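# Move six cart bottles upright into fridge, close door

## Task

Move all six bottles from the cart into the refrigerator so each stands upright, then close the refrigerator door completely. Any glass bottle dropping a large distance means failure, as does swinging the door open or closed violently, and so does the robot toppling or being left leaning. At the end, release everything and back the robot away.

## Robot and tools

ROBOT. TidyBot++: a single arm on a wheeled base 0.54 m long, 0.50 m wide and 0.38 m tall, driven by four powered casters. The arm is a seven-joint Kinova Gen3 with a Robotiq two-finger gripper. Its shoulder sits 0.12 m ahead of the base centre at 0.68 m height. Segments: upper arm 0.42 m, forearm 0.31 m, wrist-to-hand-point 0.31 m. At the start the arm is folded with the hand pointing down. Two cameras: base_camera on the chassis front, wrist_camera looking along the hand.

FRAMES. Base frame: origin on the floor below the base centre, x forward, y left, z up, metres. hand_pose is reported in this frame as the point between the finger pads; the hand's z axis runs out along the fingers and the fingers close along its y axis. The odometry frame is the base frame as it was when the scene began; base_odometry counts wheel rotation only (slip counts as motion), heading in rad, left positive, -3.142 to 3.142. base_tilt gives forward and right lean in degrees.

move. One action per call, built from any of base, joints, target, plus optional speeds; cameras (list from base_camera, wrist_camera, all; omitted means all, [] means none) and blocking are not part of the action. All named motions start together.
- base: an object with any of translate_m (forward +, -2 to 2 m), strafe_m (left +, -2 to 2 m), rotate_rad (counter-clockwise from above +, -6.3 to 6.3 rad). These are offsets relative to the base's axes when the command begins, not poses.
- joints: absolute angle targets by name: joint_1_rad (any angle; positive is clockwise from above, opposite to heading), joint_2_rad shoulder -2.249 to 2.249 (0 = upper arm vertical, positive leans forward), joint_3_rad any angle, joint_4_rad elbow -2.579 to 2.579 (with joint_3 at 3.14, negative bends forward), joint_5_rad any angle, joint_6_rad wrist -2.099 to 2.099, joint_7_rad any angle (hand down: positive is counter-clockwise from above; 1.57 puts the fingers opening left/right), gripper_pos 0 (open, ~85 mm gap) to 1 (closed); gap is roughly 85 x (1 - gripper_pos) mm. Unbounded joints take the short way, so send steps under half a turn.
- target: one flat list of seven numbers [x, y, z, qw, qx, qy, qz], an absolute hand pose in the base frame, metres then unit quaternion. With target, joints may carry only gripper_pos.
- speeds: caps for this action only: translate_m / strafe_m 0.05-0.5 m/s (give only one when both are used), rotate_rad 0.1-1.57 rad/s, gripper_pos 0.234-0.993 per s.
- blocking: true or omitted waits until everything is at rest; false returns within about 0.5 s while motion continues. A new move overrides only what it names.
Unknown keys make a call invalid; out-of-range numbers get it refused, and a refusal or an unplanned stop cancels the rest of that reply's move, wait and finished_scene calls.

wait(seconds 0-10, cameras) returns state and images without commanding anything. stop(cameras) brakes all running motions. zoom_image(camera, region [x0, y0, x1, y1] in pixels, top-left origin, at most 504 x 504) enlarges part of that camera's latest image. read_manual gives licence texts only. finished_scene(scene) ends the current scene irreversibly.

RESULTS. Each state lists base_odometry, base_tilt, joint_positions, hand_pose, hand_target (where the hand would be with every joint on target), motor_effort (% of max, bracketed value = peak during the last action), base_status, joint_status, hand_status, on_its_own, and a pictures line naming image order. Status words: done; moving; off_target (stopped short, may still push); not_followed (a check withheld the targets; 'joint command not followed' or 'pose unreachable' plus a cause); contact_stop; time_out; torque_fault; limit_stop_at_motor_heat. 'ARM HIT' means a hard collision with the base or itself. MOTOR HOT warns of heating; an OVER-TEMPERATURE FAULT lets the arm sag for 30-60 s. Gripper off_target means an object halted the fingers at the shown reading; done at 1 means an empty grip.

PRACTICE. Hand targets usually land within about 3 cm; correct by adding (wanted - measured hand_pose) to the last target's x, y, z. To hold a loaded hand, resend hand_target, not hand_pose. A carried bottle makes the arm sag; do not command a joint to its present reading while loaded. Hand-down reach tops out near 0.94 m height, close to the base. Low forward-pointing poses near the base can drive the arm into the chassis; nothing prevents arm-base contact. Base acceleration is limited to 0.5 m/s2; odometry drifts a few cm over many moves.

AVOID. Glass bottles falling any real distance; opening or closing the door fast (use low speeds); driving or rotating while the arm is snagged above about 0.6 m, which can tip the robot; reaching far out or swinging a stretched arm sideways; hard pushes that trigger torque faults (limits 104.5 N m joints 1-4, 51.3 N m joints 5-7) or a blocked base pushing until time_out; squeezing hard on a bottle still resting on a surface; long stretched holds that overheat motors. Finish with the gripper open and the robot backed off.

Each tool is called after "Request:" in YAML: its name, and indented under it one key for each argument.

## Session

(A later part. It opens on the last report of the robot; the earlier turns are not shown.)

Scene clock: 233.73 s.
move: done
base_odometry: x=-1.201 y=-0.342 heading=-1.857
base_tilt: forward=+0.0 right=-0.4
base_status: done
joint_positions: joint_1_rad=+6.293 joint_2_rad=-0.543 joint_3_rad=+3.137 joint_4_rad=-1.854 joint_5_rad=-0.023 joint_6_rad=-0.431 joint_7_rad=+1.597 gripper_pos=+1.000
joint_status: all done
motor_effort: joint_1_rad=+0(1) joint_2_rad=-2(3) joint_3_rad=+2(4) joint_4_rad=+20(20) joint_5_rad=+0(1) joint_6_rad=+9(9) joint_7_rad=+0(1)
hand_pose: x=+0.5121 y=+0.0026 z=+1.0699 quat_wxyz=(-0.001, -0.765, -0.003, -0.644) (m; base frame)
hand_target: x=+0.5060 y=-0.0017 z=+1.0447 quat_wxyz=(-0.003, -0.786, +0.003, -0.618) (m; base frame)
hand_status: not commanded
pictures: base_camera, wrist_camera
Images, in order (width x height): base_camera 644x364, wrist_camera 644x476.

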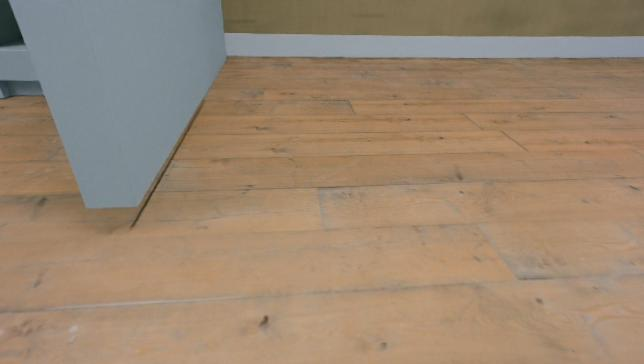

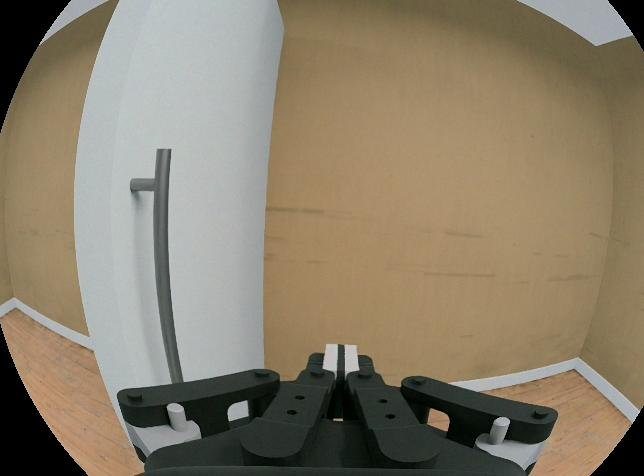

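Request:
move:
  base: {"translate_m":0.08}
  joints: {"joint_1_rad":0.01,"joint_2_rad":0.205,"joint_3_rad":3.14,"joint_4_rad":-1.66,"joint_5_rad":0,"joint_6_rad":0.12,"joint_7_rad":1.57}
  cameras: ["wrist_camera","base_camera"]

Scene clock: 237.27 s.
move: done
base_odometry: x=-1.224 y=-0.419 heading=-1.858
base_tilt: forward=+0.0 right=-0.4
base_status: done
joint_positions: joint_1_rad=+6.293 joint_2_rad=+0.180 joint_3_rad=+3.137 joint_4_rad=-1.694 joint_5_rad=-0.023 joint_6_rad=+0.060 joint_7_rad=+1.597 gripper_pos=+1.000
joint_status: all done
motor_effort: joint_1_rad=+0(1) joint_2_rad=-24(25) joint_3_rad=+0(3) joint_4_rad=+19(21) joint_5_rad=+0(2) joint_6_rad=+8(9) joint_7_rad=+0(2)
hand_pose: x=+0.7965 y=-0.0034 z=+0.9271 quat_wxyz=(-0.003, -0.788, +0.002, -0.616) (m; base frame)
hand_target: x=+0.8121 y=-0.0046 z=+0.9486 quat_wxyz=(-0.002, -0.766, +0.004, -0.643) (m; base frame)
hand_status: not commanded
pictures: base_camera, wrist_camera
Images, in order (width x height): base_camera 644x364, wrist_camera 644x476.

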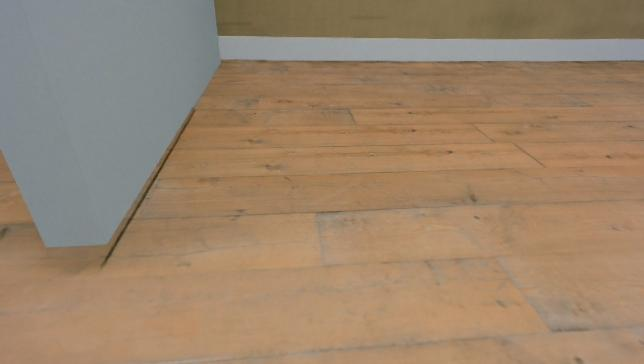

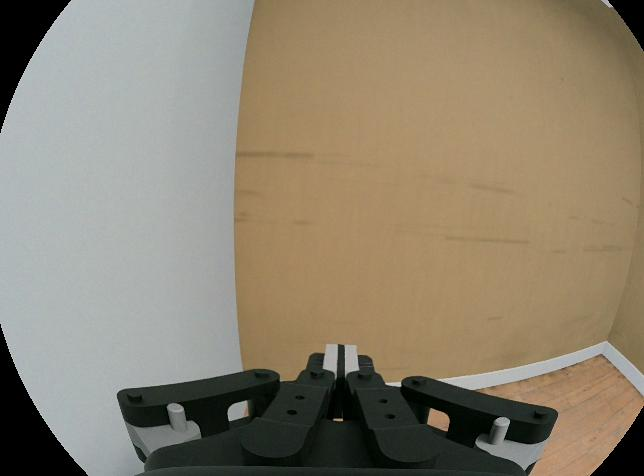

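Request:
move:
  base: {"strafe_m":0.2}
  speeds: {"strafe_m":0.12}
  cameras: ["wrist_camera","base_camera"]

Scene clock: 239.93 s.
move: done
base_odometry: x=-1.032 y=-0.476 heading=-1.858
base_tilt: forward=+0.0 right=-0.4
base_status: done
joint_positions: joint_1_rad=+6.335 joint_2_rad=+0.180 joint_3_rad=+3.165 joint_4_rad=-1.692 joint_5_rad=-0.023 joint_6_rad=+0.063 joint_7_rad=+1.597 gripper_pos=+1.000
joint_status: not commanded
motor_effort: joint_1_rad=-7(9) joint_2_rad=-24(25) joint_3_rad=-5(7) joint_4_rad=+20(20) joint_5_rad=+1(1) joint_6_rad=+9(9) joint_7_rad=-1(1)
hand_pose: x=+0.7956 y=-0.0486 z=+0.9290 quat_wxyz=(-0.026, -0.786, +0.027, -0.617) (m; base frame)
hand_target: x=+0.8121 y=-0.0046 z=+0.9486 quat_wxyz=(-0.002, -0.766, +0.004, -0.643) (m; base frame)
hand_status: not commanded
pictures: base_camera, wrist_camera
Images, in order (width x height): base_camera 644x364, wrist_camera 644x476.

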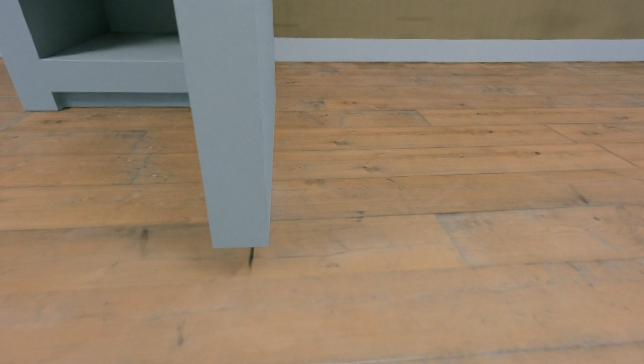

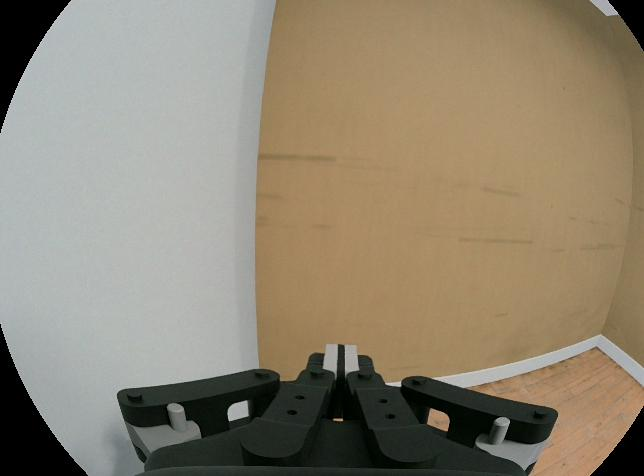

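Request:
move:
  base: {"strafe_m":0.08}
  speeds: {"strafe_m":0.1}
  cameras: ["wrist_camera","base_camera"]

Scene clock: 241.70 s.
move: done
base_odometry: x=-0.955 y=-0.499 heading=-1.858
base_tilt: forward=+0.0 right=-0.4
base_status: done
joint_positions: joint_1_rad=+6.290 joint_2_rad=+0.180 joint_3_rad=+3.144 joint_4_rad=-1.692 joint_5_rad=-0.023 joint_6_rad=+0.063 joint_7_rad=+1.597 gripper_pos=+1.000
joint_status: not commanded
motor_effort: joint_1_rad=+0(11) joint_2_rad=-24(26) joint_3_rad=+1(9) joint_4_rad=+20(21) joint_5_rad=+0(1) joint_6_rad=+9(9) joint_7_rad=+0(1)
hand_pose: x=+0.7971 y=-0.0048 z=+0.9292 quat_wxyz=(-0.004, -0.786, +0.003, -0.618) (m; base frame)
hand_target: x=+0.8121 y=-0.0046 z=+0.9486 quat_wxyz=(-0.002, -0.766, +0.004, -0.643) (m; base frame)
hand_status: not commanded
pictures: base_camera, wrist_camera
Images, in order (width x height): base_camera 644x364, wrist_camera 644x476.

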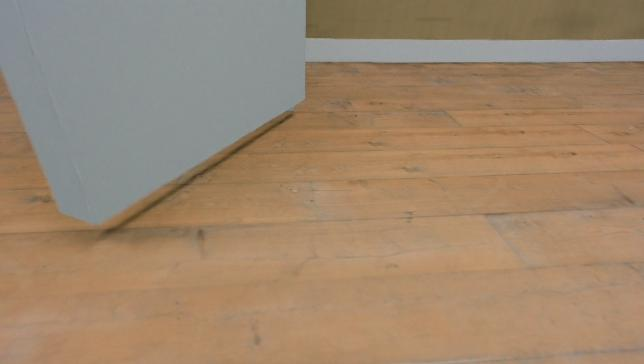

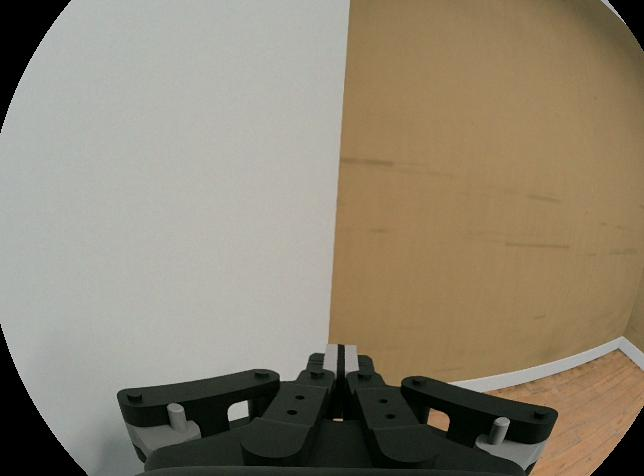

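Request:
wait:
  seconds: 0.3

Scene clock: 242.17 s.
base_odometry: x=-0.955 y=-0.499 heading=-1.858
base_tilt: forward=+0.0 right=-0.4
base_status: done
joint_positions: joint_1_rad=+6.290 joint_2_rad=+0.180 joint_3_rad=+3.144 joint_4_rad=-1.692 joint_5_rad=-0.023 joint_6_rad=+0.063 joint_7_rad=+1.597 gripper_pos=+1.000
joint_status: not commanded
motor_effort: joint_1_rad=+0(11) joint_2_rad=-24(26) joint_3_rad=+1(9) joint_4_rad=+19(21) joint_5_rad=+0(1) joint_6_rad=+8(9) joint_7_rad=+0(1)
hand_pose: x=+0.7971 y=-0.0048 z=+0.9292 quat_wxyz=(-0.004, -0.786, +0.003, -0.618) (m; base frame)
hand_target: x=+0.8121 y=-0.0046 z=+0.9486 quat_wxyz=(-0.002, -0.766, +0.004, -0.643) (m; base frame)
hand_status: not commanded
wait: 0.30 s; at rest by 0.10 s
pictures: base_camera, wrist_camera
Images, in order (width x height): base_camera 644x364, wrist_camera 644x476.

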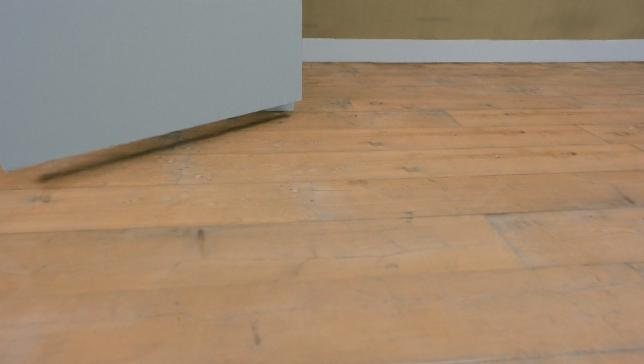

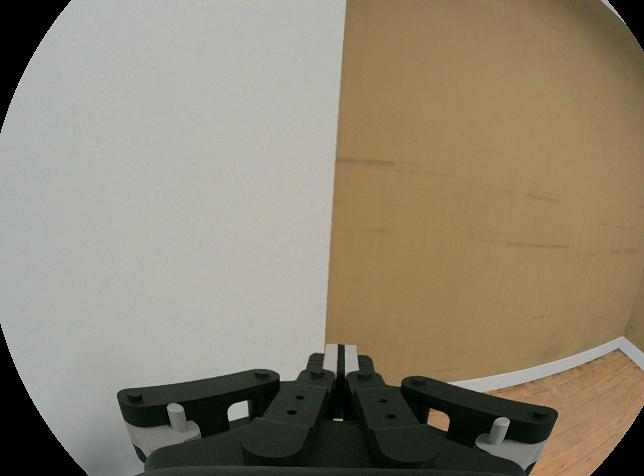

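Request:
wait:
  seconds: 0.1
  cameras: ["base_camera"]

Scene clock: 242.47 s.
base_odometry: x=-0.955 y=-0.499 heading=-1.858
base_tilt: forward=+0.0 right=-0.4
base_status: done
joint_positions: joint_1_rad=+6.290 joint_2_rad=+0.180 joint_3_rad=+3.144 joint_4_rad=-1.692 joint_5_rad=-0.023 joint_6_rad=+0.063 joint_7_rad=+1.597 gripper_pos=+1.000
joint_status: not commanded
motor_effort: joint_1_rad=+0(11) joint_2_rad=-24(26) joint_3_rad=+1(9) joint_4_rad=+19(21) joint_5_rad=+0(1) joint_6_rad=+8(9) joint_7_rad=+0(1)
hand_pose: x=+0.7971 y=-0.0048 z=+0.9292 quat_wxyz=(-0.004, -0.786, +0.003, -0.618) (m; base frame)
hand_target: x=+0.8121 y=-0.0046 z=+0.9486 quat_wxyz=(-0.002, -0.766, +0.004, -0.643) (m; base frame)
hand_status: not commanded
wait: 0.10 s; at rest by 0.07 s
pictures: base_camera
Images, in order (width x height): base_camera 644x364.

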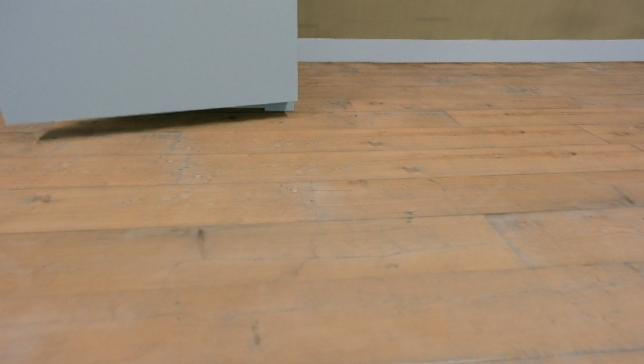

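Request:
wait:
  seconds: 0.1
  cameras: ["base_camera","wrist_camera"]

Scene clock: 242.70 s.
base_odometry: x=-0.955 y=-0.499 heading=-1.858
base_tilt: forward=+0.0 right=-0.4
base_status: done
joint_positions: joint_1_rad=+6.290 joint_2_rad=+0.180 joint_3_rad=+3.144 joint_4_rad=-1.692 joint_5_rad=-0.023 joint_6_rad=+0.063 joint_7_rad=+1.597 gripper_pos=+1.000
joint_status: not commanded
motor_effort: joint_1_rad=+0(11) joint_2_rad=-24(26) joint_3_rad=+1(9) joint_4_rad=+19(21) joint_5_rad=+0(1) joint_6_rad=+9(9) joint_7_rad=+0(1)
hand_pose: x=+0.7971 y=-0.0048 z=+0.9292 quat_wxyz=(-0.004, -0.786, +0.003, -0.618) (m; base frame)
hand_target: x=+0.8121 y=-0.0046 z=+0.9486 quat_wxyz=(-0.002, -0.766, +0.004, -0.643) (m; base frame)
hand_status: not commanded
wait: 0.10 s; no rest
pictures: base_camera, wrist_camera
Images, in order (width x height): base_camera 644x364, wrist_camera 644x476.

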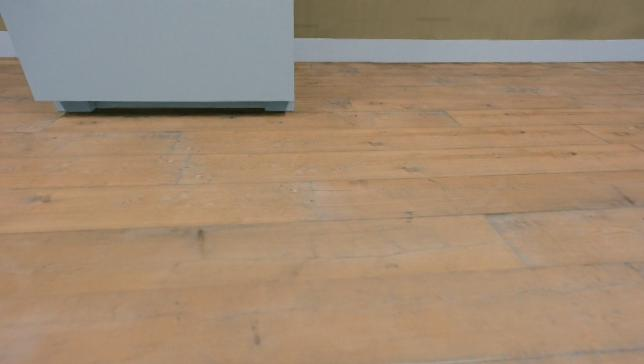

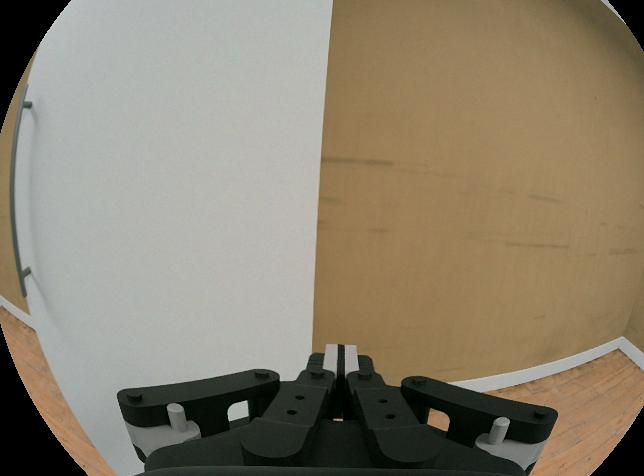

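Request:
wait:
  seconds: 0.5
  cameras: ["base_camera","wrist_camera"]

Request:
zoom_image:
  camera: "base_camera"
  region: [0, 0, 340, 150]

Scene clock: 243.47 s.
base_odometry: x=-0.955 y=-0.499 heading=-1.858
base_tilt: forward=+0.0 right=-0.4
base_status: done
joint_positions: joint_1_rad=+6.290 joint_2_rad=+0.180 joint_3_rad=+3.144 joint_4_rad=-1.692 joint_5_rad=-0.023 joint_6_rad=+0.063 joint_7_rad=+1.597 gripper_pos=+1.000
joint_status: not commanded
motor_effort: joint_1_rad=+0(11) joint_2_rad=-24(26) joint_3_rad=+1(9) joint_4_rad=+20(21) joint_5_rad=+0(1) joint_6_rad=+9(9) joint_7_rad=+0(1)
hand_pose: x=+0.7971 y=-0.0048 z=+0.9292 quat_wxyz=(-0.004, -0.786, +0.003, -0.618) (m; base frame)
hand_target: x=+0.8121 y=-0.0046 z=+0.9486 quat_wxyz=(-0.002, -0.766, +0.004, -0.643) (m; base frame)
hand_status: not commanded
wait: 0.50 s; at rest from the start
pictures: base_camera, wrist_camera
Images, in order (width x height): base_camera 644x364, wrist_camera 644x476.

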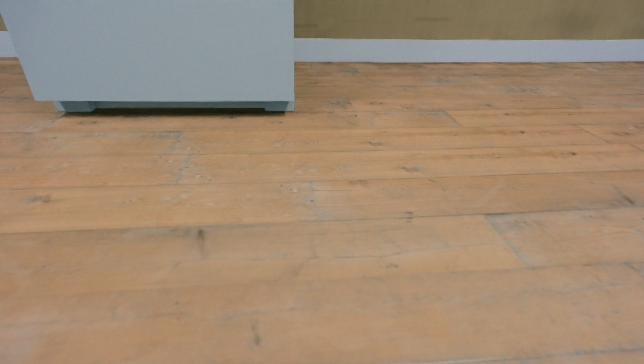

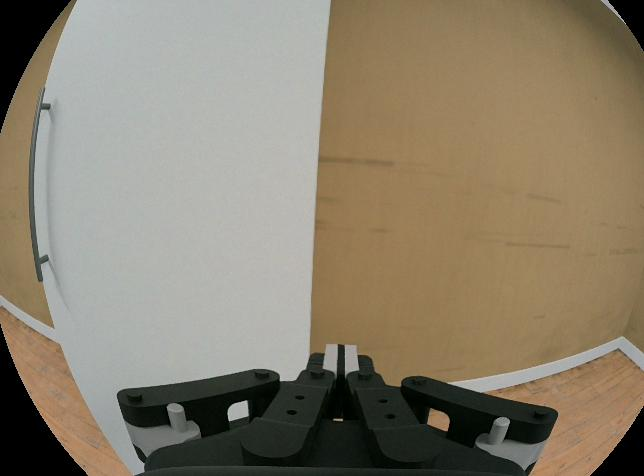

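Scaled by 1.482.

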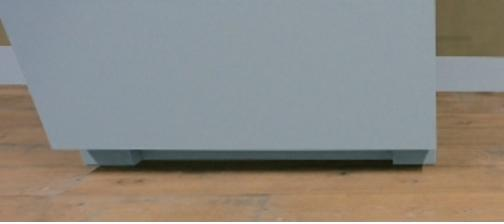

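Request:
move:
  base: {"translate_m":0.27,"strafe_m":0.33}
  cameras: ["wrist_camera","base_camera"]

Scene clock: 245.73 s.
move: done
base_odometry: x=-0.715 y=-0.851 heading=-1.857
base_tilt: forward=+0.0 right=-0.4
base_status: done
joint_positions: joint_1_rad=+6.288 joint_2_rad=+0.184 joint_3_rad=+3.143 joint_4_rad=-1.689 joint_5_rad=-0.023 joint_6_rad=+0.064 joint_7_rad=+1.597 gripper_pos=+1.000
joint_status: not commanded
motor_effort: joint_1_rad=+0(3) joint_2_rad=-24(26) joint_3_rad=+1(2) joint_4_rad=+19(21) joint_5_rad=+0(1) joint_6_rad=+9(9) joint_7_rad=+0(1)
hand_pose: x=+0.7986 y=-0.0032 z=+0.9284 quat_wxyz=(-0.003, -0.786, +0.002, -0.618) (m; base frame)
hand_target: x=+0.8121 y=-0.0046 z=+0.9486 quat_wxyz=(-0.002, -0.766, +0.004, -0.643) (m; base frame)
hand_status: not commanded
pictures: base_camera, wrist_camera
Images, in order (width x height): base_camera 644x364, wrist_camera 644x476.

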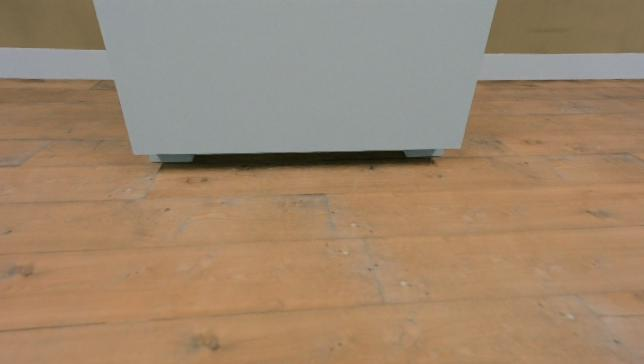

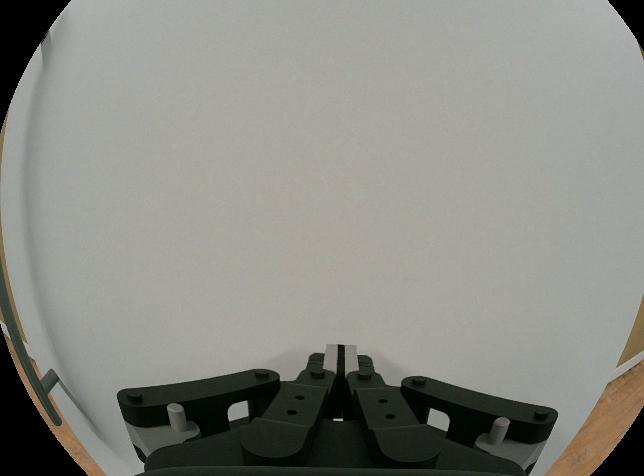

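Request:
move:
  base: {"translate_m":0.06}
  speeds: {"translate_m":0.1}
  cameras: ["base_camera"]

Scene clock: 248.60 s.
move: time_out
base_odometry: x=-0.731 y=-0.906 heading=-1.858
base_tilt: forward=-0.1 right=-0.4
base_status: translate_m time_out (by the wheels' count: +0.057 of +0.060)
joint_positions: joint_1_rad=+6.289 joint_2_rad=+0.089 joint_3_rad=+3.143 joint_4_rad=-1.780 joint_5_rad=-0.023 joint_6_rad=+0.041 joint_7_rad=+1.597 gripper_pos=+1.000
joint_status: not commanded
motor_effort: joint_1_rad=+1(2) joint_2_rad=-3(24) joint_3_rad=+2(3) joint_4_rad=+37(42) joint_5_rad=+0(1) joint_6_rad=+23(27) joint_7_rad=-1(1)
hand_pose: x=+0.7580 y=-0.0035 z=+0.9291 quat_wxyz=(-0.004, -0.792, +0.002, -0.610) (m; base frame)
hand_target: x=+0.8121 y=-0.0046 z=+0.9486 quat_wxyz=(-0.002, -0.766, +0.004, -0.643) (m; base frame)
hand_status: not commanded
pictures: base_camera
Images, in order (width x height): base_camera 644x364.

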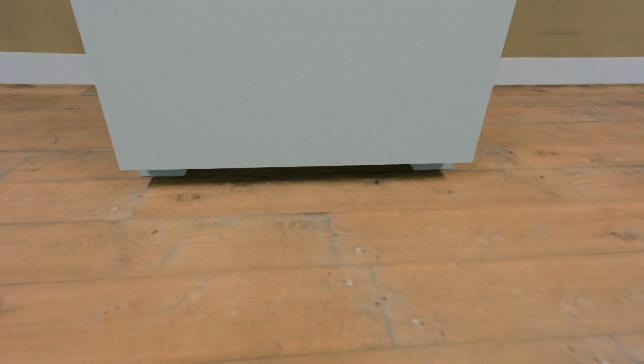

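Request:
move:
  base: {"translate_m":-0.4}
  cameras: ["wrist_camera","base_camera"]

Scene clock: 251.00 s.
move: done
base_odometry: x=-0.618 y=-0.523 heading=-1.858
base_tilt: forward=+0.0 right=-0.4
base_status: done
joint_positions: joint_1_rad=+6.291 joint_2_rad=+0.195 joint_3_rad=+3.143 joint_4_rad=-1.681 joint_5_rad=-0.023 joint_6_rad=+0.090 joint_7_rad=+1.597 gripper_pos=+1.000
joint_status: not commanded
motor_effort: joint_1_rad=+0(2) joint_2_rad=-24(28) joint_3_rad=+1(4) joint_4_rad=+20(35) joint_5_rad=+0(1) joint_6_rad=+8(21) joint_7_rad=+0(1)
hand_pose: x=+0.8044 y=-0.0053 z=+0.9338 quat_wxyz=(-0.005, -0.779, +0.003, -0.627) (m; base frame)
hand_target: x=+0.8121 y=-0.0046 z=+0.9486 quat_wxyz=(-0.002, -0.766, +0.004, -0.643) (m; base frame)
hand_status: not commanded
pictures: base_camera, wrist_camera
Images, in order (width x height): base_camera 644x364, wrist_camera 644x476.

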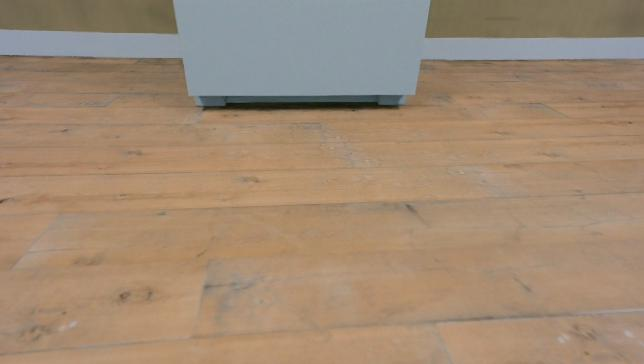

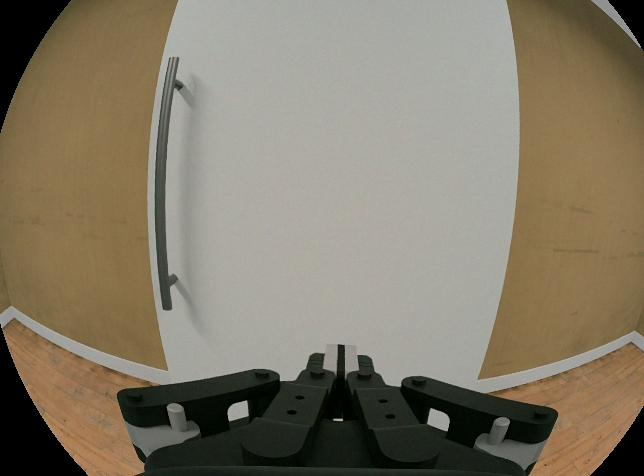

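Closed.

Request:
finished_scene:
  scene: 1

The scene is finished: the task was done.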